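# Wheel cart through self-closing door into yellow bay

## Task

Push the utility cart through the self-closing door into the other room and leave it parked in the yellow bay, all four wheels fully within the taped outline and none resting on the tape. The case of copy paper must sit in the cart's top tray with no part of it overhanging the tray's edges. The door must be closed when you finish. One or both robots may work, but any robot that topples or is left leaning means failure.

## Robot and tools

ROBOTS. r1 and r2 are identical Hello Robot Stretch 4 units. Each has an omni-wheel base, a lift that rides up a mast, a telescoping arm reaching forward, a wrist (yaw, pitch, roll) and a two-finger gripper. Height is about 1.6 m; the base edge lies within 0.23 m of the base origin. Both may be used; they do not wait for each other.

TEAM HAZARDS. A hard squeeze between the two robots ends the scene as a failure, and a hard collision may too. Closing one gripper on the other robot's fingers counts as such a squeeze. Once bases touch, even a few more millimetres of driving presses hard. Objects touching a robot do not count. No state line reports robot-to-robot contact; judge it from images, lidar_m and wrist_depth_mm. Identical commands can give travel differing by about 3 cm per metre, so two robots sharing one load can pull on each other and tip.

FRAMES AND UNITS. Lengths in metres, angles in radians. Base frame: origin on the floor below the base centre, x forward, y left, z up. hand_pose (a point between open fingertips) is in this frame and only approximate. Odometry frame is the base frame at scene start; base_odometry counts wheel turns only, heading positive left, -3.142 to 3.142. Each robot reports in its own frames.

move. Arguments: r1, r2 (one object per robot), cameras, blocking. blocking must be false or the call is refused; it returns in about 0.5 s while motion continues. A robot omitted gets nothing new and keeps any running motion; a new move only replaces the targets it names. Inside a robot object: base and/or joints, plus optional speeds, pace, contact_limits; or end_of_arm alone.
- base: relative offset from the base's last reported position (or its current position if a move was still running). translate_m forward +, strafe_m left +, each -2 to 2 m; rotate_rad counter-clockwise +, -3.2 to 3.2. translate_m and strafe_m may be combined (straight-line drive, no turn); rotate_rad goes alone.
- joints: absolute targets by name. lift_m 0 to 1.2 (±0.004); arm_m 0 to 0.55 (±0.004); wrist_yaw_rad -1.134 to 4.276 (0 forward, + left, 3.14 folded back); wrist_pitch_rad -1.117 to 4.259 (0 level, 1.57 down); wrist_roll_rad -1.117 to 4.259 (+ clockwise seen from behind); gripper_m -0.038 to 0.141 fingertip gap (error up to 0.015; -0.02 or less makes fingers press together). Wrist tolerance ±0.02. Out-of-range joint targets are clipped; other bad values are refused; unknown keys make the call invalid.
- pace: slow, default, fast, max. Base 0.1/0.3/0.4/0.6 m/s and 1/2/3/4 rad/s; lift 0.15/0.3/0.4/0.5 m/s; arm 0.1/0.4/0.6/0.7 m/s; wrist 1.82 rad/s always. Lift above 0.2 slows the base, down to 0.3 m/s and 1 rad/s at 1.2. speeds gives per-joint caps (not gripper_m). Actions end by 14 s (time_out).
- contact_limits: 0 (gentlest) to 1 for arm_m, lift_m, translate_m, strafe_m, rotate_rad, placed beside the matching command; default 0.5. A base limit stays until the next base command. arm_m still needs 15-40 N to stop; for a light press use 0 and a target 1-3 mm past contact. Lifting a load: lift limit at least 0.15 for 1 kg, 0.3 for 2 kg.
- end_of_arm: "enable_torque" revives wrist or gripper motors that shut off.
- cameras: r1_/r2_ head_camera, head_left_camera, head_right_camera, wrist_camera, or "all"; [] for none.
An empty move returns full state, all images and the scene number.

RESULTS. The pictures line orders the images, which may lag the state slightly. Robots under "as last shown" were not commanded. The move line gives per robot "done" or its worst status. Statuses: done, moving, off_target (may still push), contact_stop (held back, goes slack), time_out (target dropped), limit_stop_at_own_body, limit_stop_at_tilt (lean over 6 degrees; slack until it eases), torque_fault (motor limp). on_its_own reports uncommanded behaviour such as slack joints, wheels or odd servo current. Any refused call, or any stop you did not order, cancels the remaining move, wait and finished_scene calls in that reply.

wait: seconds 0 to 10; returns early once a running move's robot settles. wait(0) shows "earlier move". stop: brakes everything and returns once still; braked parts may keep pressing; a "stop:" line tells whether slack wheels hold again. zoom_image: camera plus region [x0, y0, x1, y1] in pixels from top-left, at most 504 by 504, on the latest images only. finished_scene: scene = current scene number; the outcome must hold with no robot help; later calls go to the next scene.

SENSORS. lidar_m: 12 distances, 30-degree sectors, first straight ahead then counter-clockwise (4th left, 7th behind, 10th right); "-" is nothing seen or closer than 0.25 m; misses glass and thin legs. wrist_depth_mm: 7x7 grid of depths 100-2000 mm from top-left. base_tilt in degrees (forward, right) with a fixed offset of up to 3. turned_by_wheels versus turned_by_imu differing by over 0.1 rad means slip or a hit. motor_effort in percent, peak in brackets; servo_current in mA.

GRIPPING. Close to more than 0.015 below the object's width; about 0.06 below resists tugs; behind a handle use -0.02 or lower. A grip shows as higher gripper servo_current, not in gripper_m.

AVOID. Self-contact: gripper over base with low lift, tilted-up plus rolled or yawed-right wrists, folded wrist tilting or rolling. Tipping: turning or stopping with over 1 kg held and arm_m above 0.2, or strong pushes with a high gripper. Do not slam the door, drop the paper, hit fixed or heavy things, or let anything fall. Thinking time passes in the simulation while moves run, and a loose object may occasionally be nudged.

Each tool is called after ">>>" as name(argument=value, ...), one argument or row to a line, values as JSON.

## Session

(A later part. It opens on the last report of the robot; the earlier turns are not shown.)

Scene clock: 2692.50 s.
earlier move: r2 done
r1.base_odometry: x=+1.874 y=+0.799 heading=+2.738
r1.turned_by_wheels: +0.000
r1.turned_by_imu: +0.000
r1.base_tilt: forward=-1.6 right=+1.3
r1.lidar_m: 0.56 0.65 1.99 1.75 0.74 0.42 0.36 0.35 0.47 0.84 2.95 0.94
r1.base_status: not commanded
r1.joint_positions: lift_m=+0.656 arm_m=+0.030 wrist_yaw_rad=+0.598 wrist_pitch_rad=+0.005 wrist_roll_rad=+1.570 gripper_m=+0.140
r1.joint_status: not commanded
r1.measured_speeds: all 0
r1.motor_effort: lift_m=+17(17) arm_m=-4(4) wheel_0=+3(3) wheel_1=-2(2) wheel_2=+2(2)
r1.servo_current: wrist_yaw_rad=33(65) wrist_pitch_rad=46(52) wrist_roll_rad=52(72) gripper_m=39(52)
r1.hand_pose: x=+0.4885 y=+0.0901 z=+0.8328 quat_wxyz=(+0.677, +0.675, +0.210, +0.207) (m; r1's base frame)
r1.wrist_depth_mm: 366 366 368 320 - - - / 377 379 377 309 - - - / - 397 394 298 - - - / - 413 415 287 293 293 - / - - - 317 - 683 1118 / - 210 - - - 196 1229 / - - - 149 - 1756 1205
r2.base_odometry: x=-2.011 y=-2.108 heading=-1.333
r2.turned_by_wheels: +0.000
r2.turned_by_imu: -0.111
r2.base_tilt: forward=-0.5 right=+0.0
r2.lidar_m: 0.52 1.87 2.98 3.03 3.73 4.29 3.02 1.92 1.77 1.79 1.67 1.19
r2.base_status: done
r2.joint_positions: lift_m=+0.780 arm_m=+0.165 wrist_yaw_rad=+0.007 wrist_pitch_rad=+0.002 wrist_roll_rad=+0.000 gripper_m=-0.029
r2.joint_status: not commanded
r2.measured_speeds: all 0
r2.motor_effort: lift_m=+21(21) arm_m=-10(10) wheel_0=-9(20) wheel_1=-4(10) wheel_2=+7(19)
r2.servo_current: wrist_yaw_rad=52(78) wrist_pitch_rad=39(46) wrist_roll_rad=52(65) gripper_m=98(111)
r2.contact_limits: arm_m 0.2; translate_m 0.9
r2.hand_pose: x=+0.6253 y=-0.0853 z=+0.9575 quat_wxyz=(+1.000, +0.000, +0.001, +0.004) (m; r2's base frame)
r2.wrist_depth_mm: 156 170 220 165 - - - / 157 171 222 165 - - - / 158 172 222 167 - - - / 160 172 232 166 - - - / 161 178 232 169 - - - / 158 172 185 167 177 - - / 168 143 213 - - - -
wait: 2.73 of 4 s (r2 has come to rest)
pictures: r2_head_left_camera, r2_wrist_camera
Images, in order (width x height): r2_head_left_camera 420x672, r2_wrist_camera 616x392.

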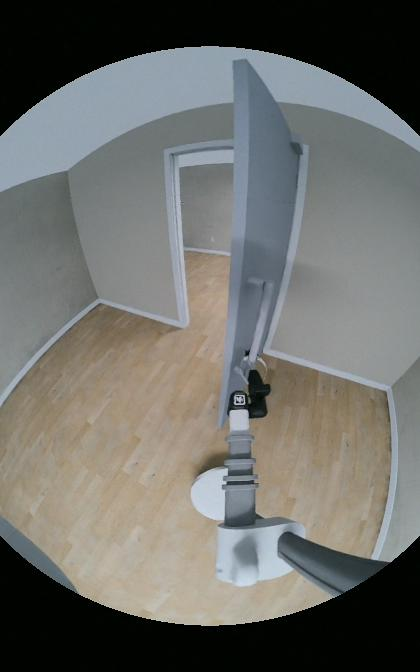

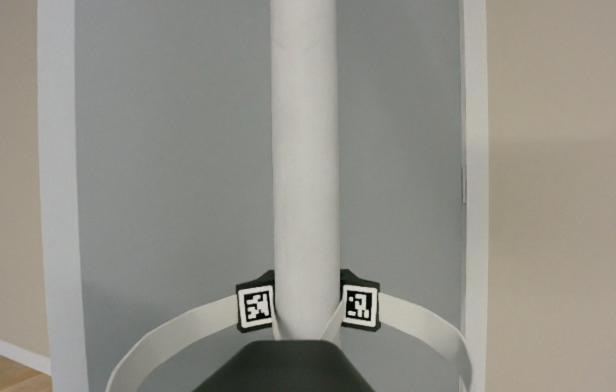

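>>> move(
  r2={"base":{"translate_m":0.057,"strafe_m":0.187},"pace":"slow","contact_limits":{"translate_m":0.9}},
  blocking=false,
)

>>> wait(
  seconds=4,
  cameras=["r2_head_camera", "r2_head_left_camera", "r2_wrist_camera"],
)

Scene clock: 2718.87 s.
move: r2 moving
r1: as last shown
r1.lidar_m: 0.53 0.61 2.00 1.74 0.75 0.42 0.36 0.36 0.44 0.83 2.98 0.95
r1.motor_effort: lift_m=+17(17) arm_m=-3(4) wheel_0=+2(3) wheel_1=-2(2) wheel_2=+1(2)
r1.servo_current: wrist_yaw_rad=59(65) wrist_pitch_rad=46(52) wrist_roll_rad=39(52) gripper_m=39(46)
r1.wrist_depth_mm: 366 366 366 322 - - - / 379 382 379 309 - - - / - 397 394 298 - - - / - 410 415 287 293 293 - / - - - 319 - 683 1160 / - 211 - - - 196 1205 / - - - 149 - 1756 1182
r2.base_odometry: x=-1.998 y=-2.109 heading=-1.333
r2.turned_by_wheels: -0.001
r2.turned_by_imu: +0.000
r2.base_tilt: forward=-0.6 right=+0.1
r2.lidar_m: 0.53 1.87 2.95 3.01 3.71 4.30 3.06 1.94 1.78 1.78 1.67 1.21
r2.base_status: translate_m moving; strafe_m moving
r2.joint_positions: lift_m=+0.780 arm_m=+0.165 wrist_yaw_rad=+0.007 wrist_pitch_rad=+0.002 wrist_roll_rad=+0.000 gripper_m=-0.029
r2.joint_status: not commanded
r2.measured_speeds: translate_m=+0.016 strafe_m=+0.047 rotate_rad=+0.000 lift_m=+0.000 arm_m=+0.000 wrist_yaw_rad=+0.000 wrist_pitch_rad=+0.000 wrist_roll_rad=+0.000
r2.motor_effort: lift_m=+21(21) arm_m=-10(10) wheel_0=-16(17) wheel_1=+3(4) wheel_2=+4(7)
r2.servo_current: wrist_yaw_rad=52(59) wrist_pitch_rad=39(39) wrist_roll_rad=39(52) gripper_m=98(111)
r2.contact_limits: arm_m 0.2; translate_m 0.9
r2.hand_pose: x=+0.6253 y=-0.0853 z=+0.9575 quat_wxyz=(+1.000, +0.000, +0.001, +0.004) (m; r2's base frame)
r2.wrist_depth_mm: 157 169 220 165 - - - / 157 170 220 167 - - - / 159 176 220 167 - - - / 161 171 220 166 - - - / 158 177 229 168 - - - / 159 170 183 170 179 - - / 169 154 204 - - - -
pictures: none

Scene clock: 2721.57 s.
earlier move: r2 done
r1.base_odometry: x=+1.874 y=+0.799 heading=+2.738
r1.turned_by_wheels: +0.000
r1.turned_by_imu: +0.000
r1.base_tilt: forward=-1.6 right=+1.3
r1.lidar_m: 0.53 0.64 1.98 1.76 0.73 0.42 0.35 0.38 0.45 0.85 2.97 0.95
r1.base_status: not commanded
r1.joint_positions: lift_m=+0.656 arm_m=+0.030 wrist_yaw_rad=+0.598 wrist_pitch_rad=+0.005 wrist_roll_rad=+1.570 gripper_m=+0.140
r1.joint_status: not commanded
r1.measured_speeds: all 0
r1.motor_effort: lift_m=+17(17) arm_m=-3(4) wheel_0=+3(3) wheel_1=-2(2) wheel_2=+2(2)
r1.servo_current: wrist_yaw_rad=26(72) wrist_pitch_rad=39(52) wrist_roll_rad=52(65) gripper_m=39(52)
r1.hand_pose: x=+0.4885 y=+0.0901 z=+0.8328 quat_wxyz=(+0.677, +0.675, +0.210, +0.207) (m; r1's base frame)
r1.wrist_depth_mm: 366 368 366 320 - - - / 379 379 377 309 - - - / - 397 397 298 - - - / - 413 413 287 293 293 - / - - - 319 - 691 1138 / - 209 - - - 196 1205 / - - - 150 - 1756 1229
r2.base_odometry: x=-1.816 y=-2.120 heading=-1.333
r2.turned_by_wheels: +0.001
r2.turned_by_imu: -0.135
r2.base_tilt: forward=-0.5 right=+0.1
r2.lidar_m: 0.54 1.73 2.75 2.72 3.13 4.32 - 2.41 2.03 2.02 1.75 1.12
r2.base_status: done
r2.joint_positions: lift_m=+0.780 arm_m=+0.165 wrist_yaw_rad=+0.007 wrist_pitch_rad=+0.002 wrist_roll_rad=+0.000 gripper_m=-0.029
r2.joint_status: not commanded
r2.measured_speeds: all 0
r2.motor_effort: lift_m=+21(21) arm_m=-10(10) wheel_0=-10(22) wheel_1=+0(5) wheel_2=+9(10)
r2.servo_current: wrist_yaw_rad=65(65) wrist_pitch_rad=39(46) wrist_roll_rad=46(65) gripper_m=104(111)
r2.contact_limits: arm_m 0.2; translate_m 0.9
r2.hand_pose: x=+0.6253 y=-0.0853 z=+0.9575 quat_wxyz=(+1.000, +0.000, +0.001, +0.004) (m; r2's base frame)
r2.wrist_depth_mm: 160 172 220 164 - - - / 154 174 221 165 - - - / 163 169 222 166 - - - / 158 175 231 166 - - - / 161 180 232 168 - - - / 163 175 185 168 176 - - / 167 144 213 - - - -
wait: 2.70 of 4 s (r2 has come to rest)
pictures: r2_head_camera, r2_head_left_camera, r2_wrist_camera
Images, in order (width x height): r2_head_camera 420x560, r2_head_left_camera 420x672, r2_wrist_camera 616x392.

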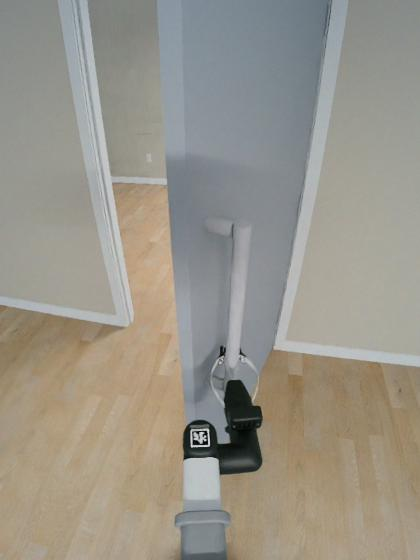

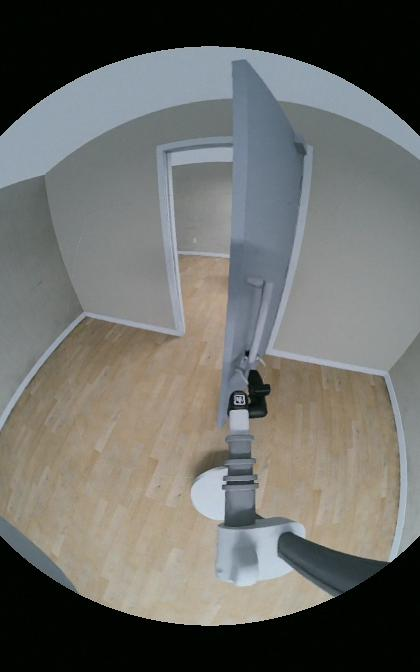

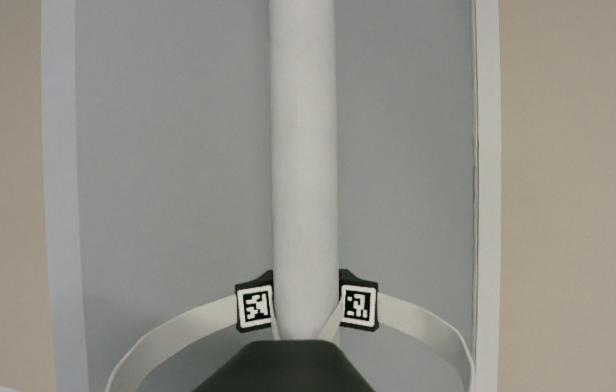

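>>> wait(
  seconds=0,
  cameras=["r2_head_camera", "r2_head_left_camera", "r2_wrist_camera", "r1_head_camera"],
)

Scene clock: 2742.77 s.
r1.base_odometry: x=+1.874 y=+0.799 heading=+2.738
r1.turned_by_wheels: +0.000
r1.turned_by_imu: +0.000
r1.base_tilt: forward=-1.6 right=+1.2
r1.lidar_m: 0.51 0.59 2.02 1.74 0.72 0.43 0.36 0.37 0.45 0.82 2.98 0.94
r1.base_status: not commanded
r1.joint_positions: lift_m=+0.656 arm_m=+0.030 wrist_yaw_rad=+0.598 wrist_pitch_rad=+0.005 wrist_roll_rad=+1.570 gripper_m=+0.140
r1.joint_status: not commanded
r1.measured_speeds: all 0
r1.motor_effort: lift_m=+17(17) arm_m=-4(4) wheel_0=+3(3) wheel_1=-2(2) wheel_2=+2(2)
r1.servo_current: wrist_yaw_rad=59(72) wrist_pitch_rad=52(52) wrist_roll_rad=52(65) gripper_m=39(52)
r1.hand_pose: x=+0.4885 y=+0.0901 z=+0.8328 quat_wxyz=(+0.677, +0.675, +0.210, +0.207) (m; r1's base frame)
r1.wrist_depth_mm: 366 366 366 320 - - - / 379 382 379 309 - - - / - 397 392 298 - - - / - 413 410 286 293 293 - / - - - 320 - 699 1160 / - 210 - - - 197 1205 / - - - 149 - 1708 1205
r2.base_odometry: x=-1.816 y=-2.120 heading=-1.333
r2.turned_by_wheels: +0.000
r2.turned_by_imu: +0.000
r2.base_tilt: forward=-0.6 right=+0.1
r2.lidar_m: 0.54 1.70 2.75 2.75 3.12 4.32 - 2.38 2.01 2.01 1.77 1.13
r2.base_status: done
r2.joint_positions: lift_m=+0.780 arm_m=+0.165 wrist_yaw_rad=+0.007 wrist_pitch_rad=+0.002 wrist_roll_rad=+0.000 gripper_m=-0.029
r2.joint_status: not commanded
r2.measured_speeds: all 0
r2.motor_effort: lift_m=+21(21) arm_m=-10(10) wheel_0=-10(22) wheel_1=+0(5) wheel_2=+9(10)
r2.servo_current: wrist_yaw_rad=59(65) wrist_pitch_rad=39(46) wrist_roll_rad=52(65) gripper_m=104(111)
r2.contact_limits: arm_m 0.2; translate_m 0.9
r2.hand_pose: x=+0.6253 y=-0.0853 z=+0.9575 quat_wxyz=(+1.000, +0.000, +0.001, +0.004) (m; r2's base frame)
r2.wrist_depth_mm: 160 173 220 164 - - - / 155 173 221 165 - - - / 163 169 222 166 - - - / 158 174 231 166 - - - / 160 180 232 168 - - - / 163 174 186 168 177 - - / 167 144 214 - - - -
pictures: r1_head_camera, r2_head_camera, r2_head_left_camera, r2_wrist_camera
Images, in order (width x height): r1_head_camera 420x560, r2_head_camera 420x560, r2_head_left_camera 420x672, r2_wrist_camera 616x392.

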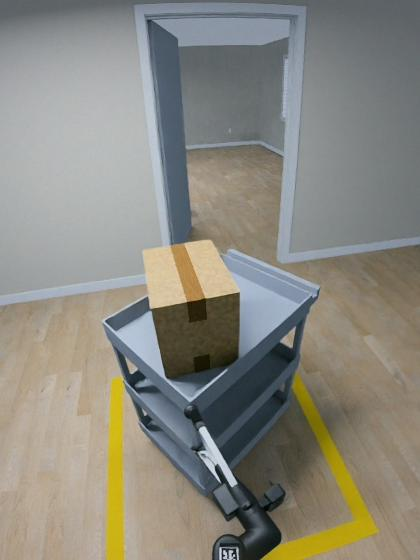

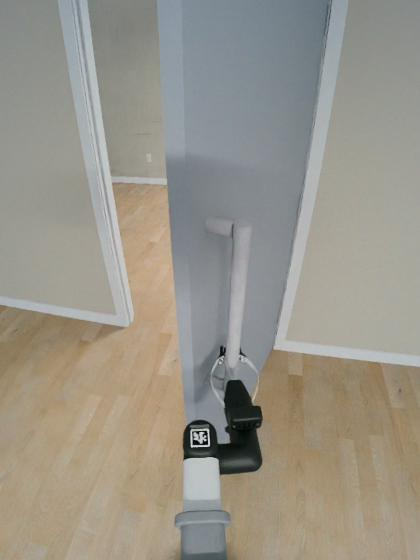

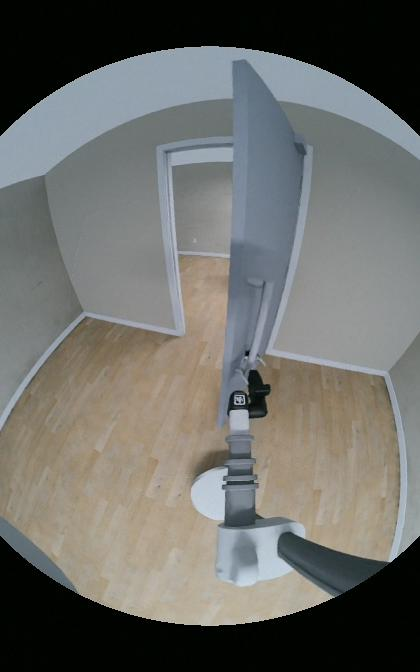

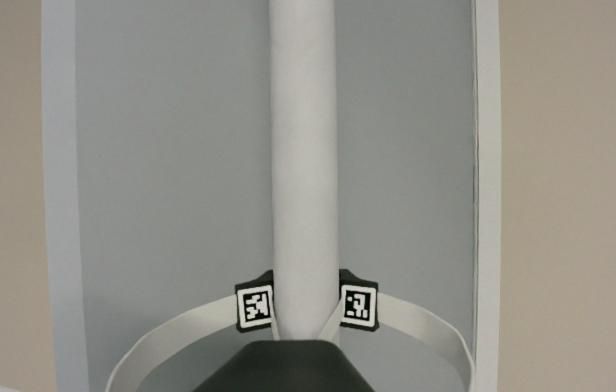

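>>> move(
  r2={"base": {"translate_m": 0.07, "strafe_m": 0.182}, "pace": "slow", "contact_limits": {"translate_m": 0.9}},
  blocking=false,
)

>>> wait(
  seconds=8,
  cameras=["r2_head_camera", "r2_head_left_camera"],
)

Scene clock: 2754.97 s.
move: r2 moving
r1: as last shown
r1.base_tilt: forward=-1.6 right=+1.3
r1.lidar_m: 0.54 0.62 2.01 1.76 0.72 0.43 0.36 0.37 0.44 0.83 2.96 0.94
r1.motor_effort: lift_m=+17(17) arm_m=-3(4) wheel_0=+3(3) wheel_1=-2(2) wheel_2=+1(2)
r1.servo_current: wrist_yaw_rad=26(59) wrist_pitch_rad=46(52) wrist_roll_rad=52(65) gripper_m=39(52)
r1.wrist_depth_mm: 366 368 366 322 - - - / 379 379 379 307 - - - / - 397 392 298 - - - / - 415 413 286 291 291 - / - - - 317 - 699 1182 / - 211 - - - 196 1205 / - - - 150 - 1708 1205
r2.base_odometry: x=-1.803 y=-2.122 heading=-1.333
r2.turned_by_wheels: -0.001
r2.turned_by_imu: +0.000
r2.base_tilt: forward=-0.6 right=+0.1
r2.lidar_m: 0.55 1.73 2.74 2.73 3.16 4.33 - 2.40 2.03 2.01 1.79 1.07
r2.base_status: translate_m moving; strafe_m moving
r2.joint_positions: lift_m=+0.780 arm_m=+0.165 wrist_yaw_rad=+0.007 wrist_pitch_rad=+0.002 wrist_roll_rad=+0.000 gripper_m=-0.029
r2.joint_status: not commanded
r2.measured_speeds: translate_m=+0.017 strafe_m=+0.046 rotate_rad=+0.000 lift_m=+0.000 arm_m=+0.000 wrist_yaw_rad=+0.000 wrist_pitch_rad=+0.000 wrist_roll_rad=+0.000
r2.motor_effort: lift_m=+21(21) arm_m=-10(10) wheel_0=-17(17) wheel_1=+3(4) wheel_2=+5(9)
r2.servo_current: wrist_yaw_rad=59(65) wrist_pitch_rad=46(46) wrist_roll_rad=52(59) gripper_m=98(111)
r2.contact_limits: arm_m 0.2; translate_m 0.9
r2.hand_pose: x=+0.6253 y=-0.0853 z=+0.9575 quat_wxyz=(+1.000, +0.000, +0.001, +0.004) (m; r2's base frame)
r2.wrist_depth_mm: 162 171 219 165 - - - / 162 173 220 165 - - - / - 173 220 167 - - - / 160 174 229 166 - - - / 161 179 230 170 - - - / 164 174 184 167 177 - - / 166 158 205 - - - -
pictures: none

Scene clock: 2757.70 s.
earlier move: r2 done
r1.base_odometry: x=+1.874 y=+0.799 heading=+2.738
r1.turned_by_wheels: +0.000
r1.turned_by_imu: +0.000
r1.base_tilt: forward=-1.6 right=+1.3
r1.lidar_m: 0.53 0.61 1.99 1.75 0.73 0.42 0.33 0.36 0.46 0.84 2.96 0.98
r1.base_status: not commanded
r1.joint_positions: lift_m=+0.656 arm_m=+0.030 wrist_yaw_rad=+0.598 wrist_pitch_rad=+0.005 wrist_roll_rad=+1.570 gripper_m=+0.140
r1.joint_status: not commanded
r1.measured_speeds: all 0
r1.motor_effort: lift_m=+17(17) arm_m=-3(4) wheel_0=+3(4) wheel_1=-2(2) wheel_2=+2(2)
r1.servo_current: wrist_yaw_rad=46(72) wrist_pitch_rad=39(52) wrist_roll_rad=72(72) gripper_m=39(52)
r1.hand_pose: x=+0.4885 y=+0.0901 z=+0.8328 quat_wxyz=(+0.677, +0.675, +0.210, +0.207) (m; r1's base frame)
r1.wrist_depth_mm: 364 366 366 322 - - - / 379 377 379 307 - - - / - 399 397 297 - - - / - 413 413 287 294 293 - / - - - 317 - 699 1160 / - 209 - - - 196 1205 / - - - 149 - 1756 1205
r2.base_odometry: x=-1.623 y=-2.146 heading=-1.333
r2.turned_by_wheels: +0.000
r2.turned_by_imu: -0.111
r2.base_tilt: forward=-0.6 right=+0.1
r2.lidar_m: 0.55 1.60 2.39 2.49 2.73 4.15 - 2.82 2.26 2.24 1.89 1.01
r2.base_status: done
r2.joint_positions: lift_m=+0.780 arm_m=+0.165 wrist_yaw_rad=+0.007 wrist_pitch_rad=+0.002 wrist_roll_rad=+0.000 gripper_m=-0.029
r2.joint_status: not commanded
r2.measured_speeds: all 0
r2.motor_effort: lift_m=+21(21) arm_m=-10(11) wheel_0=-11(22) wheel_1=+1(4) wheel_2=+7(9)
r2.servo_current: wrist_yaw_rad=33(72) wrist_pitch_rad=46(46) wrist_roll_rad=46(59) gripper_m=111(111)
r2.contact_limits: arm_m 0.2; translate_m 0.9
r2.hand_pose: x=+0.6253 y=-0.0853 z=+0.9575 quat_wxyz=(+1.000, +0.000, +0.001, +0.004) (m; r2's base frame)
r2.wrist_depth_mm: 163 171 220 163 379 - - / 164 177 221 165 377 - - / 166 178 221 166 379 - - / 167 178 223 166 404 - - / 170 178 230 167 404 - - / 173 178 184 167 175 - - / - 163 214 - - - -
wait: 2.73 of 8 s (r2 has come to rest)
pictures: r2_head_camera, r2_head_left_camera
Images, in order (width x height): r2_head_camera 420x560, r2_head_left_camera 420x672.

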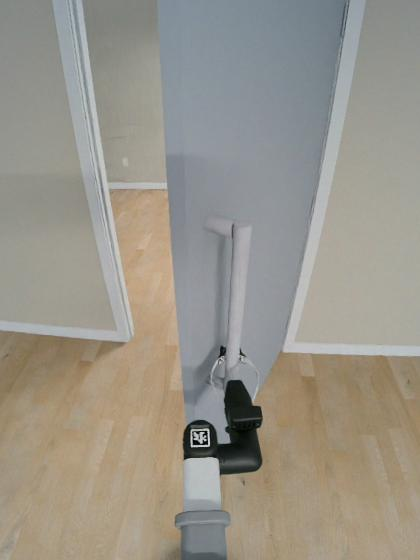

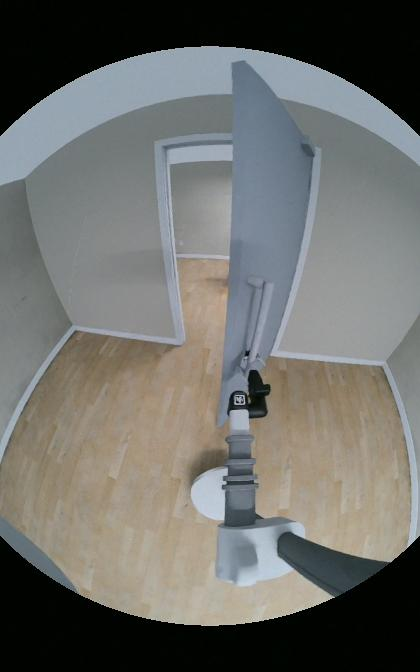

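>>> move(
  r2={"base": {"translate_m": 0.083, "strafe_m": 0.176}, "pace": "slow", "contact_limits": {"translate_m": 0.9}},
  blocking=false,
)

>>> wait(
  seconds=8,
  cameras=["r2_head_camera", "r2_wrist_camera"],
)

Scene clock: 2761.97 s.
move: r2 moving
r1: as last shown
r1.lidar_m: 0.54 0.63 2.03 1.77 0.74 0.43 0.35 0.37 0.44 0.85 2.97 0.94
r1.motor_effort: lift_m=+17(17) arm_m=-4(4) wheel_0=+3(3) wheel_1=-2(2) wheel_2=+2(2)
r1.servo_current: wrist_yaw_rad=59(65) wrist_pitch_rad=39(46) wrist_roll_rad=65(65) gripper_m=46(52)
r1.wrist_depth_mm: 366 368 364 322 - - - / 377 379 382 309 - - - / - 394 394 297 - - - / - 413 413 287 293 293 - / - - - 319 - 691 1138 / - 209 - - - 196 1229 / - - - 150 - 1708 1205
r2.base_odometry: x=-1.610 y=-2.148 heading=-1.334
r2.turned_by_wheels: -0.001
r2.turned_by_imu: +0.000
r2.base_tilt: forward=-0.6 right=+0.1
r2.lidar_m: 0.55 1.60 2.39 2.51 2.71 4.07 - 2.87 2.25 2.23 1.85 0.97
r2.base_status: translate_m moving; strafe_m moving
r2.joint_positions: lift_m=+0.780 arm_m=+0.165 wrist_yaw_rad=+0.007 wrist_pitch_rad=+0.002 wrist_roll_rad=+0.000 gripper_m=-0.029
r2.joint_status: not commanded
r2.measured_speeds: translate_m=+0.021 strafe_m=+0.044 rotate_rad=-0.001 lift_m=+0.000 arm_m=+0.000 wrist_yaw_rad=+0.000 wrist_pitch_rad=+0.000 wrist_roll_rad=+0.000
r2.motor_effort: lift_m=+21(21) arm_m=-10(11) wheel_0=-13(17) wheel_1=+3(5) wheel_2=+3(8)
r2.servo_current: wrist_yaw_rad=52(65) wrist_pitch_rad=39(46) wrist_roll_rad=46(59) gripper_m=104(111)
r2.contact_limits: arm_m 0.2; translate_m 0.9
r2.hand_pose: x=+0.6253 y=-0.0853 z=+0.9575 quat_wxyz=(+1.000, +0.000, +0.001, +0.004) (m; r2's base frame)
r2.wrist_depth_mm: 165 170 220 163 375 - - / 165 176 220 165 375 - - / 167 177 221 166 - - - / 170 178 229 165 399 - - / - 178 229 168 399 - - / 168 177 184 167 178 - - / - 163 214 - - - -
pictures: none

Scene clock: 2764.70 s.
earlier move: r2 done
r1.base_odometry: x=+1.874 y=+0.799 heading=+2.738
r1.turned_by_wheels: +0.000
r1.turned_by_imu: +0.000
r1.base_tilt: forward=-1.6 right=+1.3
r1.lidar_m: 0.55 0.61 2.00 1.76 0.71 0.42 0.35 0.36 0.45 0.86 2.97 0.92
r1.base_status: not commanded
r1.joint_positions: lift_m=+0.656 arm_m=+0.030 wrist_yaw_rad=+0.598 wrist_pitch_rad=+0.005 wrist_roll_rad=+1.570 gripper_m=+0.140
r1.joint_status: not commanded
r1.measured_speeds: all 0
r1.motor_effort: lift_m=+17(17) arm_m=-3(4) wheel_0=+3(3) wheel_1=-2(2) wheel_2=+2(2)
r1.servo_current: wrist_yaw_rad=33(72) wrist_pitch_rad=46(52) wrist_roll_rad=33(65) gripper_m=39(52)
r1.hand_pose: x=+0.4885 y=+0.0901 z=+0.8328 quat_wxyz=(+0.677, +0.675, +0.210, +0.207) (m; r1's base frame)
r1.wrist_depth_mm: 368 368 368 320 - - - / 379 382 379 309 - - - / - 392 394 297 - - - / - 413 413 287 294 291 - / - - - 319 - 691 1160 / - 211 - - - 196 1205 / - - - 149 - 1756 1182
r2.base_odometry: x=-1.432 y=-2.185 heading=-1.333
r2.turned_by_wheels: +0.000
r2.turned_by_imu: -0.103
r2.base_tilt: forward=-0.6 right=+0.1
r2.lidar_m: 0.55 1.43 2.00 2.30 2.41 3.32 - 3.44 2.57 2.43 1.93 0.96
r2.base_status: done
r2.joint_positions: lift_m=+0.780 arm_m=+0.165 wrist_yaw_rad=+0.007 wrist_pitch_rad=+0.002 wrist_roll_rad=+0.000 gripper_m=-0.029
r2.joint_status: not commanded
r2.measured_speeds: all 0
r2.motor_effort: lift_m=+21(21) arm_m=-11(11) wheel_0=-8(21) wheel_1=-5(5) wheel_2=+7(8)
r2.servo_current: wrist_yaw_rad=59(72) wrist_pitch_rad=39(52) wrist_roll_rad=46(59) gripper_m=104(111)
r2.contact_limits: arm_m 0.2; translate_m 0.9
r2.hand_pose: x=+0.6253 y=-0.0855 z=+0.9575 quat_wxyz=(+1.000, +0.000, +0.001, +0.003) (m; r2's base frame)
r2.wrist_depth_mm: - 180 220 163 370 - - / 179 180 221 164 368 - - / 181 180 220 166 368 - - / - 182 222 166 351 - - / 187 182 229 167 373 - - / - 181 186 167 175 - - / - 144 216 - - - -
wait: 2.73 of 8 s (r2 has come to rest)
pictures: r2_head_camera, r2_wrist_camera
Images, in order (width x height): r2_head_camera 420x560, r2_wrist_camera 616x392.

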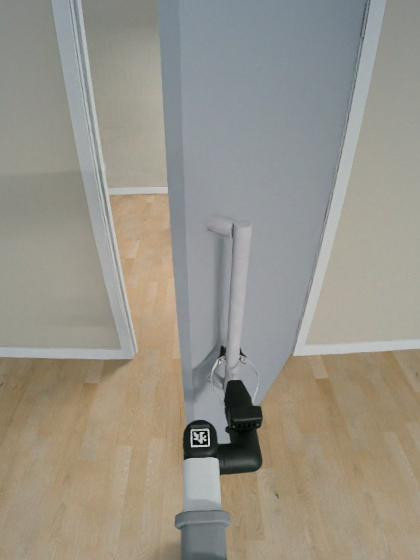

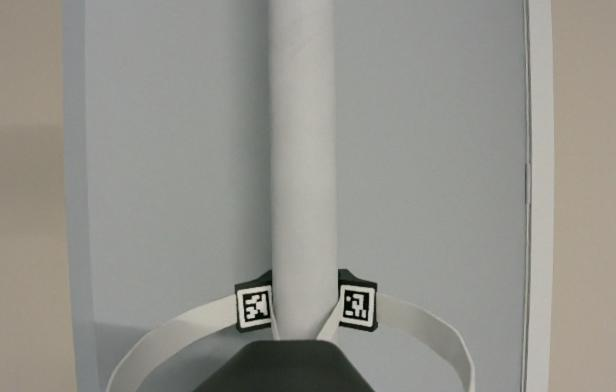

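>>> move(
  r2={"base": {"translate_m": 0.092, "strafe_m": 0.172}, "pace": "slow", "contact_limits": {"translate_m": 0.9}},
  blocking=false,
)

>>> wait(
  seconds=8,
  cameras=["r2_head_camera", "r2_wrist_camera"],
)

Scene clock: 2779.37 s.
move: r2 moving
r1: as last shown
r1.base_tilt: forward=-1.6 right=+1.2
r1.lidar_m: 0.52 0.63 2.00 1.76 0.72 0.41 0.36 0.37 0.42 0.83 2.97 0.94
r1.servo_current: wrist_yaw_rad=52(65) wrist_pitch_rad=46(52) wrist_roll_rad=33(59) gripper_m=39(46)
r1.wrist_depth_mm: 366 366 368 324 - - - / 379 382 379 307 - - - / - 397 394 296 - - - / - 415 413 287 291 291 - / - - - 317 - 691 1138 / - 210 - - - 196 1205 / - - - 149 - 1756 1205
r2.base_odometry: x=-1.420 y=-2.189 heading=-1.334
r2.turned_by_wheels: +0.000
r2.turned_by_imu: +0.000
r2.base_tilt: forward=-0.6 right=+0.1
r2.lidar_m: 0.56 1.44 1.98 2.28 2.40 3.32 - 3.43 2.56 2.48 1.92 0.93
r2.base_status: translate_m moving; strafe_m moving
r2.joint_positions: lift_m=+0.780 arm_m=+0.165 wrist_yaw_rad=+0.007 wrist_pitch_rad=+0.002 wrist_roll_rad=+0.000 gripper_m=-0.029
r2.joint_status: not commanded
r2.measured_speeds: translate_m=+0.023 strafe_m=+0.042 rotate_rad=-0.002 lift_m=+0.000 arm_m=+0.000 wrist_yaw_rad=+0.000 wrist_pitch_rad=+0.000 wrist_roll_rad=+0.000
r2.motor_effort: lift_m=+21(21) arm_m=-11(11) wheel_0=-17(17) wheel_1=+3(4) wheel_2=+6(7)
r2.servo_current: wrist_yaw_rad=65(65) wrist_pitch_rad=33(46) wrist_roll_rad=39(52) gripper_m=111(111)
r2.contact_limits: arm_m 0.2; translate_m 0.9
r2.hand_pose: x=+0.6253 y=-0.0855 z=+0.9575 quat_wxyz=(+1.000, +0.000, +0.001, +0.003) (m; r2's base frame)
r2.wrist_depth_mm: - 180 220 163 366 - - / 181 181 220 164 364 - - / 183 181 221 166 366 - - / 186 181 222 166 349 - - / - 182 228 168 368 - - / - 182 186 167 177 - - / - 172 216 - - - -
pictures: none

Scene clock: 2782.10 s.
earlier move: r2 done
r1.base_odometry: x=+1.874 y=+0.799 heading=+2.738
r1.turned_by_wheels: +0.000
r1.turned_by_imu: +0.000
r1.base_tilt: forward=-1.6 right=+1.3
r1.lidar_m: 0.55 0.63 2.01 1.74 0.69 0.40 0.37 0.36 0.45 0.84 2.98 0.95
r1.base_status: not commanded
r1.joint_positions: lift_m=+0.656 arm_m=+0.030 wrist_yaw_rad=+0.598 wrist_pitch_rad=+0.005 wrist_roll_rad=+1.570 gripper_m=+0.140
r1.joint_status: not commanded
r1.measured_speeds: all 0
r1.motor_effort: lift_m=+17(17) arm_m=-4(4) wheel_0=+3(3) wheel_1=-2(3) wheel_2=+2(2)
r1.servo_current: wrist_yaw_rad=26(72) wrist_pitch_rad=39(59) wrist_roll_rad=65(78) gripper_m=46(46)
r1.hand_pose: x=+0.4885 y=+0.0901 z=+0.8328 quat_wxyz=(+0.677, +0.675, +0.210, +0.207) (m; r1's base frame)
r1.wrist_depth_mm: 366 366 368 320 - - - / 382 377 379 307 - - - / - 394 394 296 - - - / - 413 415 287 293 291 - / - - - 317 - 691 1138 / - 210 - - - 196 1205 / - - - 149 - 1708 1229
r2.base_odometry: x=-1.243 y=-2.235 heading=-1.334
r2.turned_by_wheels: +0.000
r2.turned_by_imu: -0.111
r2.base_tilt: forward=-0.6 right=+0.0
r2.lidar_m: 0.55 1.26 1.65 2.10 2.14 2.73 - 4.21 2.84 2.65 2.00 0.88
r2.base_status: done
r2.joint_positions: lift_m=+0.780 arm_m=+0.165 wrist_yaw_rad=+0.005 wrist_pitch_rad=+0.002 wrist_roll_rad=+0.000 gripper_m=-0.029
r2.joint_status: not commanded
r2.measured_speeds: all 0
r2.motor_effort: lift_m=+21(21) arm_m=-12(12) wheel_0=-11(23) wheel_1=-4(4) wheel_2=+7(7)
r2.servo_current: wrist_yaw_rad=46(65) wrist_pitch_rad=33(46) wrist_roll_rad=52(59) gripper_m=111(111)
r2.contact_limits: arm_m 0.2; translate_m 0.9
r2.hand_pose: x=+0.6252 y=-0.0860 z=+0.9575 quat_wxyz=(+1.000, +0.000, +0.001, +0.002) (m; r2's base frame)
r2.wrist_depth_mm: - 183 226 163 362 - - / - 183 222 164 362 - - / - 185 222 166 362 - - / - 185 223 166 364 - - / - 190 229 168 368 - - / - 185 185 167 175 - - / - 143 217 - - - -
wait: 2.73 of 8 s (r2 has come to rest)
pictures: r2_head_camera, r2_wrist_camera
Images, in order (width x height): r2_head_camera 420x560, r2_wrist_camera 616x392.

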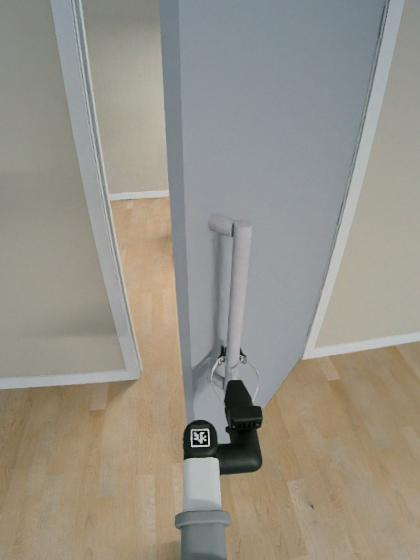

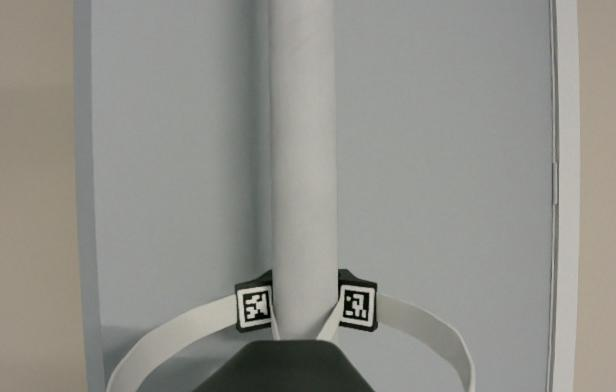

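>>> move(
  r2={"base": {"translate_m": 0.107, "strafe_m": 0.163}, "pace": "slow", "contact_limits": {"translate_m": 0.9}},
  blocking=false,
)

>>> wait(
  seconds=8,
  cameras=["r2_head_camera", "r2_wrist_camera", "r2_head_left_camera"],
)

Scene clock: 2815.20 s.
move: r2 moving
r1: as last shown
r1.lidar_m: 0.51 0.66 2.01 1.75 0.71 0.43 0.37 0.37 0.46 0.85 2.97 0.95
r1.servo_current: wrist_yaw_rad=52(65) wrist_pitch_rad=39(52) wrist_roll_rad=39(59) gripper_m=39(46)
r1.wrist_depth_mm: 368 366 368 320 - - - / 379 377 382 307 - - - / - 397 397 297 - - - / - 415 413 286 291 293 - / - - - 320 - 691 1118 / - 210 - - - 197 1229 / - - - 149 - 1756 1229
r2.base_odometry: x=-1.232 y=-2.239 heading=-1.335
r2.turned_by_wheels: +0.000
r2.turned_by_imu: +0.000
r2.base_tilt: forward=-0.6 right=+0.1
r2.lidar_m: 0.56 1.26 1.64 2.09 2.11 2.75 - 4.24 2.85 2.65 2.01 0.87
r2.base_status: translate_m moving; strafe_m moving
r2.joint_positions: lift_m=+0.780 arm_m=+0.165 wrist_yaw_rad=+0.005 wrist_pitch_rad=+0.002 wrist_roll_rad=+0.000 gripper_m=-0.029
r2.joint_status: not commanded
r2.measured_speeds: translate_m=+0.027 strafe_m=+0.041 rotate_rad=-0.002 lift_m=+0.000 arm_m=+0.000 wrist_yaw_rad=+0.000 wrist_pitch_rad=+0.000 wrist_roll_rad=+0.000
r2.motor_effort: lift_m=+21(21) arm_m=-12(12) wheel_0=-14(17) wheel_1=+3(4) wheel_2=+5(8)
r2.servo_current: wrist_yaw_rad=52(59) wrist_pitch_rad=33(46) wrist_roll_rad=39(52) gripper_m=104(111)
r2.contact_limits: arm_m 0.2; translate_m 0.9
r2.hand_pose: x=+0.6252 y=-0.0860 z=+0.9575 quat_wxyz=(+1.000, +0.000, +0.001, +0.002) (m; r2's base frame)
r2.wrist_depth_mm: - 182 226 163 359 - - / - 184 220 164 359 - - / - 185 221 165 357 - - / - 185 222 166 362 - - / - 186 229 167 364 - - / - 186 186 167 177 - - / - 143 217 - 387 - -
pictures: none

Scene clock: 2817.93 s.
earlier move: r2 done
r1.base_odometry: x=+1.874 y=+0.799 heading=+2.738
r1.turned_by_wheels: +0.000
r1.turned_by_imu: +0.000
r1.base_tilt: forward=-1.6 right=+1.3
r1.lidar_m: 0.55 0.61 2.00 1.74 0.74 0.44 0.36 0.37 0.45 0.85 2.97 0.98
r1.base_status: not commanded
r1.joint_positions: lift_m=+0.656 arm_m=+0.030 wrist_yaw_rad=+0.598 wrist_pitch_rad=+0.005 wrist_roll_rad=+1.570 gripper_m=+0.140
r1.joint_status: not commanded
r1.measured_speeds: all 0
r1.motor_effort: lift_m=+17(17) arm_m=-4(4) wheel_0=+3(3) wheel_1=-2(3) wheel_2=+2(2)
r1.servo_current: wrist_yaw_rad=33(72) wrist_pitch_rad=46(59) wrist_roll_rad=52(72) gripper_m=46(52)
r1.hand_pose: x=+0.4885 y=+0.0901 z=+0.8328 quat_wxyz=(+0.677, +0.675, +0.210, +0.207) (m; r1's base frame)
r1.wrist_depth_mm: 366 366 366 320 - - - / 382 379 379 309 - - - / - 394 394 298 - - - / - 413 413 287 293 291 - / - - - 317 - 691 1138 / - 210 - - - 196 1229 / - - - 149 - 1756 1205
r2.base_odometry: x=-1.060 y=-2.301 heading=-1.335
r2.turned_by_wheels: +0.000
r2.turned_by_imu: -0.097
r2.base_tilt: forward=-0.6 right=+0.1
r2.lidar_m: 0.56 1.10 1.32 1.93 1.92 2.33 - 4.75 3.18 2.82 2.01 0.82
r2.base_status: done
r2.joint_positions: lift_m=+0.780 arm_m=+0.166 wrist_yaw_rad=+0.004 wrist_pitch_rad=+0.002 wrist_roll_rad=+0.000 gripper_m=-0.029
r2.joint_status: not commanded
r2.measured_speeds: all 0
r2.motor_effort: lift_m=+21(21) arm_m=-12(13) wheel_0=-11(23) wheel_1=-4(5) wheel_2=+8(9)
r2.servo_current: wrist_yaw_rad=46(59) wrist_pitch_rad=39(46) wrist_roll_rad=52(59) gripper_m=104(117)
r2.contact_limits: arm_m 0.2; translate_m 0.9
r2.hand_pose: x=+0.6251 y=-0.0863 z=+0.9575 quat_wxyz=(+1.000, +0.000, +0.001, +0.002) (m; r2's base frame)
r2.wrist_depth_mm: - 190 220 163 334 - - / - 191 221 164 334 - - / - 193 221 165 336 - - / - 193 223 166 338 - - / - 194 224 168 340 - - / - 190 185 167 179 - - / - 143 219 - 370 - -
wait: 2.73 of 8 s (r2 has come to rest)
pictures: r2_head_camera, r2_head_left_camera, r2_wrist_camera
Images, in order (width x height): r2_head_camera 420x560, r2_head_left_camera 420x672, r2_wrist_camera 616x392.

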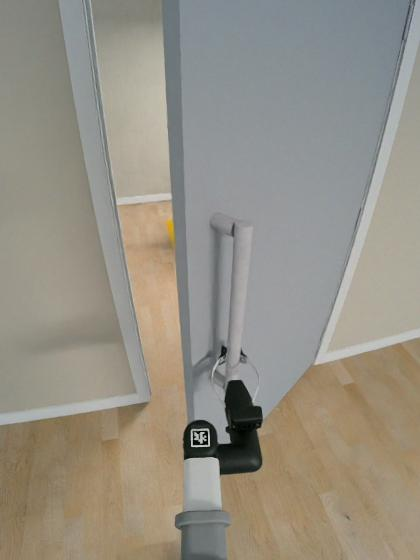

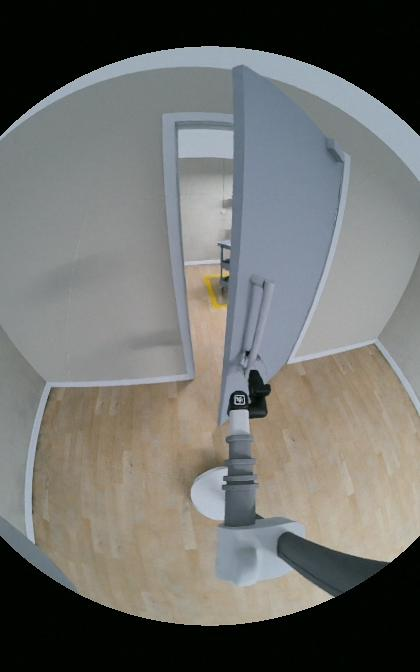

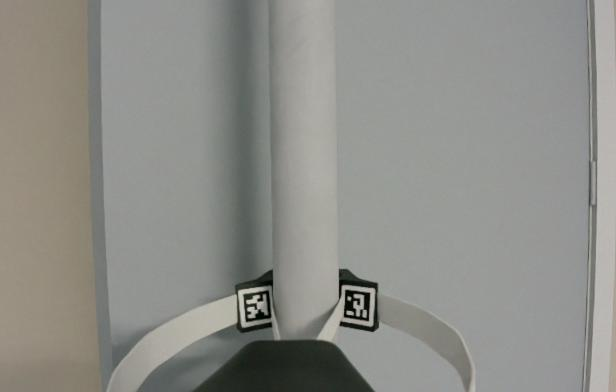

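>>> move(
  r2={"base": {"translate_m": 0.12, "strafe_m": 0.154}, "pace": "slow", "contact_limits": {"translate_m": 0.9}},
  blocking=false,
)

>>> wait(
  seconds=8,
  cameras=["r2_head_camera", "r2_wrist_camera", "r2_head_left_camera"],
)

Scene clock: 2845.03 s.
move: r2 moving
r1: as last shown
r1.base_tilt: forward=-1.5 right=+1.2
r1.lidar_m: 0.54 0.63 1.96 1.75 0.71 0.42 0.36 0.37 0.45 0.82 2.97 0.94
r1.motor_effort: lift_m=+17(17) arm_m=-3(4) wheel_0=+2(3) wheel_1=-2(2) wheel_2=+2(2)
r1.servo_current: wrist_yaw_rad=52(65) wrist_pitch_rad=46(46) wrist_roll_rad=39(59) gripper_m=46(46)
r1.wrist_depth_mm: 366 366 366 322 - - - / 379 382 379 307 - - - / - 397 394 297 - - - / - 413 413 287 291 293 - / - - - 320 - 691 1160 / - 210 - - - 196 1205 / - - - 149 - 1756 1205
r2.base_odometry: x=-1.049 y=-2.307 heading=-1.335
r2.turned_by_wheels: -0.001
r2.turned_by_imu: +0.000
r2.base_tilt: forward=-0.6 right=+0.1
r2.lidar_m: 0.56 1.09 1.34 1.90 1.92 2.31 - 4.75 3.19 2.83 1.99 0.82
r2.base_status: translate_m moving; strafe_m moving
r2.joint_positions: lift_m=+0.780 arm_m=+0.166 wrist_yaw_rad=+0.004 wrist_pitch_rad=+0.002 wrist_roll_rad=+0.000 gripper_m=-0.029
r2.joint_status: not commanded
r2.measured_speeds: translate_m=+0.030 strafe_m=+0.039 rotate_rad=-0.001 lift_m=+0.000 arm_m=+0.000 wrist_yaw_rad=+0.000 wrist_pitch_rad=+0.000 wrist_roll_rad=+0.000
r2.motor_effort: lift_m=+21(21) arm_m=-12(12) wheel_0=-15(15) wheel_1=+4(4) wheel_2=+2(9)
r2.servo_current: wrist_yaw_rad=46(52) wrist_pitch_rad=39(46) wrist_roll_rad=39(46) gripper_m=104(111)
r2.contact_limits: arm_m 0.2; translate_m 0.9
r2.hand_pose: x=+0.6251 y=-0.0863 z=+0.9575 quat_wxyz=(+1.000, +0.000, +0.001, +0.002) (m; r2's base frame)
r2.wrist_depth_mm: - 193 225 163 332 - - / - 192 222 164 332 - - / - 193 221 165 334 - - / - 194 222 166 336 - - / - 194 223 168 338 - - / - 191 185 169 180 - - / - 185 217 - 370 - -
pictures: none

Scene clock: 2847.77 s.
earlier move: r2 done
r1.base_odometry: x=+1.874 y=+0.799 heading=+2.738
r1.turned_by_wheels: +0.000
r1.turned_by_imu: +0.000
r1.base_tilt: forward=-1.6 right=+1.3
r1.lidar_m: 0.54 0.63 1.99 1.76 0.74 0.40 0.37 0.35 0.46 0.85 2.98 0.97
r1.base_status: not commanded
r1.joint_positions: lift_m=+0.656 arm_m=+0.030 wrist_yaw_rad=+0.598 wrist_pitch_rad=+0.005 wrist_roll_rad=+1.570 gripper_m=+0.140
r1.joint_status: not commanded
r1.measured_speeds: all 0
r1.motor_effort: lift_m=+17(17) arm_m=-4(4) wheel_0=+3(3) wheel_1=-2(2) wheel_2=+2(2)
r1.servo_current: wrist_yaw_rad=46(72) wrist_pitch_rad=46(52) wrist_roll_rad=46(65) gripper_m=52(52)
r1.hand_pose: x=+0.4885 y=+0.0901 z=+0.8328 quat_wxyz=(+0.677, +0.675, +0.210, +0.207) (m; r1's base frame)
r1.wrist_depth_mm: 364 366 364 322 - - - / 379 379 379 309 - - - / - 397 394 298 - - - / - 415 410 287 293 293 - / - - - 319 - 691 1160 / - 210 - - - 197 1205 / - - - 149 - 1756 1229
r2.base_odometry: x=-0.882 y=-2.383 heading=-1.335
r2.turned_by_wheels: +0.000
r2.turned_by_imu: -0.098
r2.base_tilt: forward=-0.5 right=+0.1
r2.lidar_m: 0.55 0.92 1.08 1.77 1.78 2.02 3.47 4.88 3.52 2.97 2.03 0.80
r2.base_status: done
r2.joint_positions: lift_m=+0.780 arm_m=+0.166 wrist_yaw_rad=+0.003 wrist_pitch_rad=+0.002 wrist_roll_rad=+0.000 gripper_m=-0.029
r2.joint_status: not commanded
r2.measured_speeds: all 0
r2.motor_effort: lift_m=+21(21) arm_m=-13(13) wheel_0=-12(23) wheel_1=-2(5) wheel_2=+6(9)
r2.servo_current: wrist_yaw_rad=46(65) wrist_pitch_rad=39(46) wrist_roll_rad=52(52) gripper_m=104(117)
r2.contact_limits: arm_m 0.2; translate_m 0.9
r2.hand_pose: x=+0.6251 y=-0.0866 z=+0.9575 quat_wxyz=(+1.000, +0.000, +0.001, +0.001) (m; r2's base frame)
r2.wrist_depth_mm: - 200 221 163 314 384 - / - 201 217 165 315 384 - / - 202 222 165 314 384 - / - 202 224 165 319 387 - / - 202 224 168 320 379 - / - 202 186 169 180 - - / - 204 221 - 345 - -
wait: 2.73 of 8 s (r2 has come to rest)
pictures: r2_head_camera, r2_head_left_camera, r2_wrist_camera
Images, in order (width x height): r2_head_camera 420x560, r2_head_left_camera 420x672, r2_wrist_camera 616x392.

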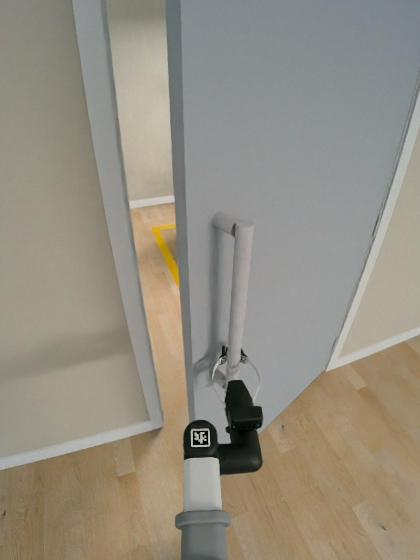

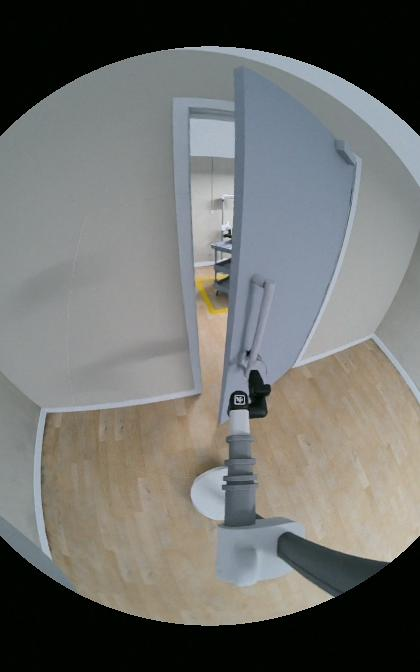

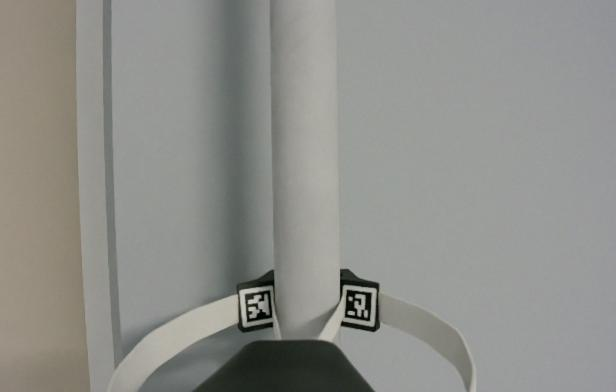

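>>> move(
  r2={"base": {"translate_m": 0.137, "strafe_m": 0.139}, "pace": "slow", "contact_limits": {"translate_m": 0.9}},
  blocking=false,
)

>>> wait(
  seconds=8,
  cameras=["r2_head_camera", "r2_wrist_camera", "r2_head_left_camera"],
)

Scene clock: 2864.00 s.
move: r2 moving
r1: as last shown
r1.base_tilt: forward=-1.6 right=+1.2
r1.lidar_m: 0.54 0.65 2.03 1.76 0.70 0.43 0.36 0.36 0.45 0.81 2.97 0.95
r1.servo_current: wrist_yaw_rad=65(65) wrist_pitch_rad=52(52) wrist_roll_rad=46(65) gripper_m=46(46)
r1.wrist_depth_mm: 366 362 366 322 - - - / 382 379 382 309 - - - / - 397 394 298 - - - / - 415 413 287 293 293 - / - - - 317 - 683 1138 / - 210 - - - 197 1205 / - - - 150 - 1756 1205
r2.base_odometry: x=-0.871 y=-2.389 heading=-1.336
r2.turned_by_wheels: -0.001
r2.turned_by_imu: +0.000
r2.base_tilt: forward=-0.6 right=+0.1
r2.lidar_m: 0.56 0.90 1.07 1.74 1.79 2.00 3.47 4.88 3.54 2.98 2.02 0.81
r2.base_status: translate_m moving; strafe_m moving
r2.joint_positions: lift_m=+0.780 arm_m=+0.166 wrist_yaw_rad=+0.003 wrist_pitch_rad=+0.002 wrist_roll_rad=+0.000 gripper_m=-0.029
r2.joint_status: not commanded
r2.measured_speeds: translate_m=+0.036 strafe_m=+0.036 rotate_rad=+0.000 lift_m=+0.000 arm_m=+0.000 wrist_yaw_rad=+0.000 wrist_pitch_rad=+0.000 wrist_roll_rad=+0.000
r2.motor_effort: lift_m=+21(21) arm_m=-13(13) wheel_0=-14(16) wheel_1=+4(4) wheel_2=+1(6)
r2.servo_current: wrist_yaw_rad=46(52) wrist_pitch_rad=33(52) wrist_roll_rad=52(59) gripper_m=104(111)
r2.contact_limits: arm_m 0.2; translate_m 0.9
r2.hand_pose: x=+0.6251 y=-0.0866 z=+0.9575 quat_wxyz=(+1.000, +0.000, +0.001, +0.001) (m; r2's base frame)
r2.wrist_depth_mm: - 200 221 163 312 368 - / - 200 221 164 315 382 - / - 201 223 166 314 382 - / - 202 224 165 315 384 - / - 203 223 168 317 387 - / - 203 185 169 180 389 - / - 206 216 - 340 - -
pictures: none

Scene clock: 2866.70 s.
earlier move: r2 done
r1.base_odometry: x=+1.874 y=+0.799 heading=+2.738
r1.turned_by_wheels: +0.000
r1.turned_by_imu: +0.000
r1.base_tilt: forward=-1.6 right=+1.3
r1.lidar_m: 0.54 0.61 2.02 1.73 0.71 0.40 0.37 0.37 0.45 0.83 2.98 0.95
r1.base_status: not commanded
r1.joint_positions: lift_m=+0.656 arm_m=+0.030 wrist_yaw_rad=+0.598 wrist_pitch_rad=+0.005 wrist_roll_rad=+1.570 gripper_m=+0.140
r1.joint_status: not commanded
r1.measured_speeds: all 0
r1.motor_effort: lift_m=+17(17) arm_m=-4(4) wheel_0=+3(3) wheel_1=-2(2) wheel_2=+2(2)
r1.servo_current: wrist_yaw_rad=46(65) wrist_pitch_rad=46(52) wrist_roll_rad=46(65) gripper_m=46(52)
r1.hand_pose: x=+0.4885 y=+0.0901 z=+0.8328 quat_wxyz=(+0.677, +0.675, +0.210, +0.207) (m; r1's base frame)
r1.wrist_depth_mm: 368 366 368 322 - - - / 379 379 379 307 - - - / - 394 394 298 - - - / - 413 410 287 293 294 - / - - - 319 - 683 1160 / - 209 - - - 196 1205 / - - - 149 - 1756 1182
r2.base_odometry: x=-0.716 y=-2.484 heading=-1.337
r2.turned_by_wheels: -0.001
r2.turned_by_imu: -0.072
r2.base_tilt: forward=-0.6 right=+0.1
r2.lidar_m: 0.56 0.73 0.81 1.28 1.66 1.86 2.89 5.07 3.85 3.11 1.85 0.76
r2.base_status: done
r2.joint_positions: lift_m=+0.780 arm_m=+0.166 wrist_yaw_rad=-0.001 wrist_pitch_rad=+0.002 wrist_roll_rad=+0.000 gripper_m=-0.029
r2.joint_status: not commanded
r2.measured_speeds: all 0
r2.motor_effort: lift_m=+21(21) arm_m=-13(14) wheel_0=-17(24) wheel_1=-2(7) wheel_2=+1(6)
r2.servo_current: wrist_yaw_rad=39(59) wrist_pitch_rad=39(52) wrist_roll_rad=52(65) gripper_m=104(117)
r2.contact_limits: arm_m 0.2; translate_m 0.9
r2.hand_pose: x=+0.6247 y=-0.0878 z=+0.9575 quat_wxyz=(+1.000, +0.000, +0.001, -0.001) (m; r2's base frame)
r2.wrist_depth_mm: 340 207 222 162 293 351 - / 342 208 222 166 291 349 - / 342 208 223 166 294 353 - / 345 209 224 165 303 353 - / 343 210 225 168 303 355 - / 345 231 185 167 179 359 - / 347 353 223 - 315 342 -
wait: 2.70 of 8 s (r2 has come to rest)
pictures: r2_head_camera, r2_head_left_camera, r2_wrist_camera
Images, in order (width x height): r2_head_camera 420x560, r2_head_left_camera 420x672, r2_wrist_camera 616x392.

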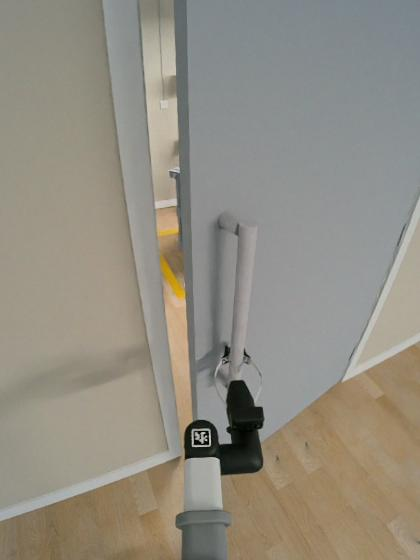

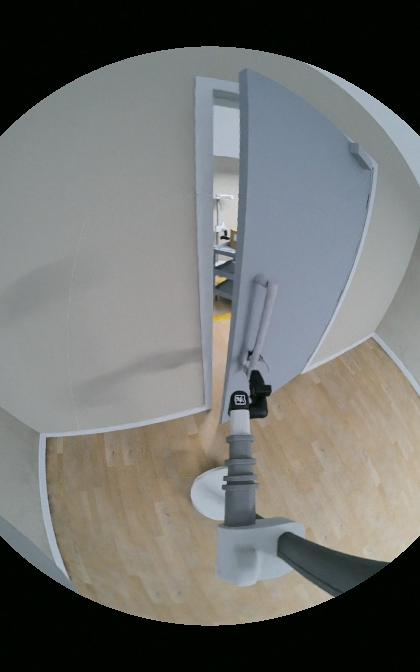

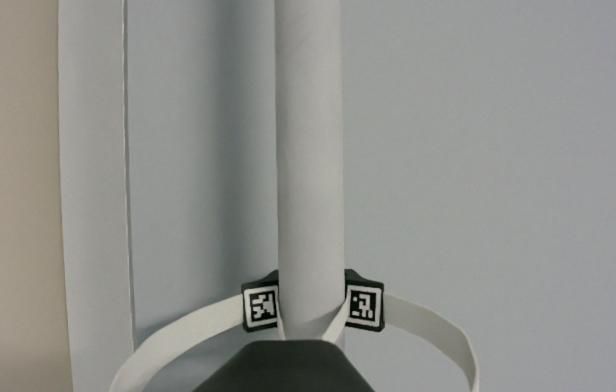

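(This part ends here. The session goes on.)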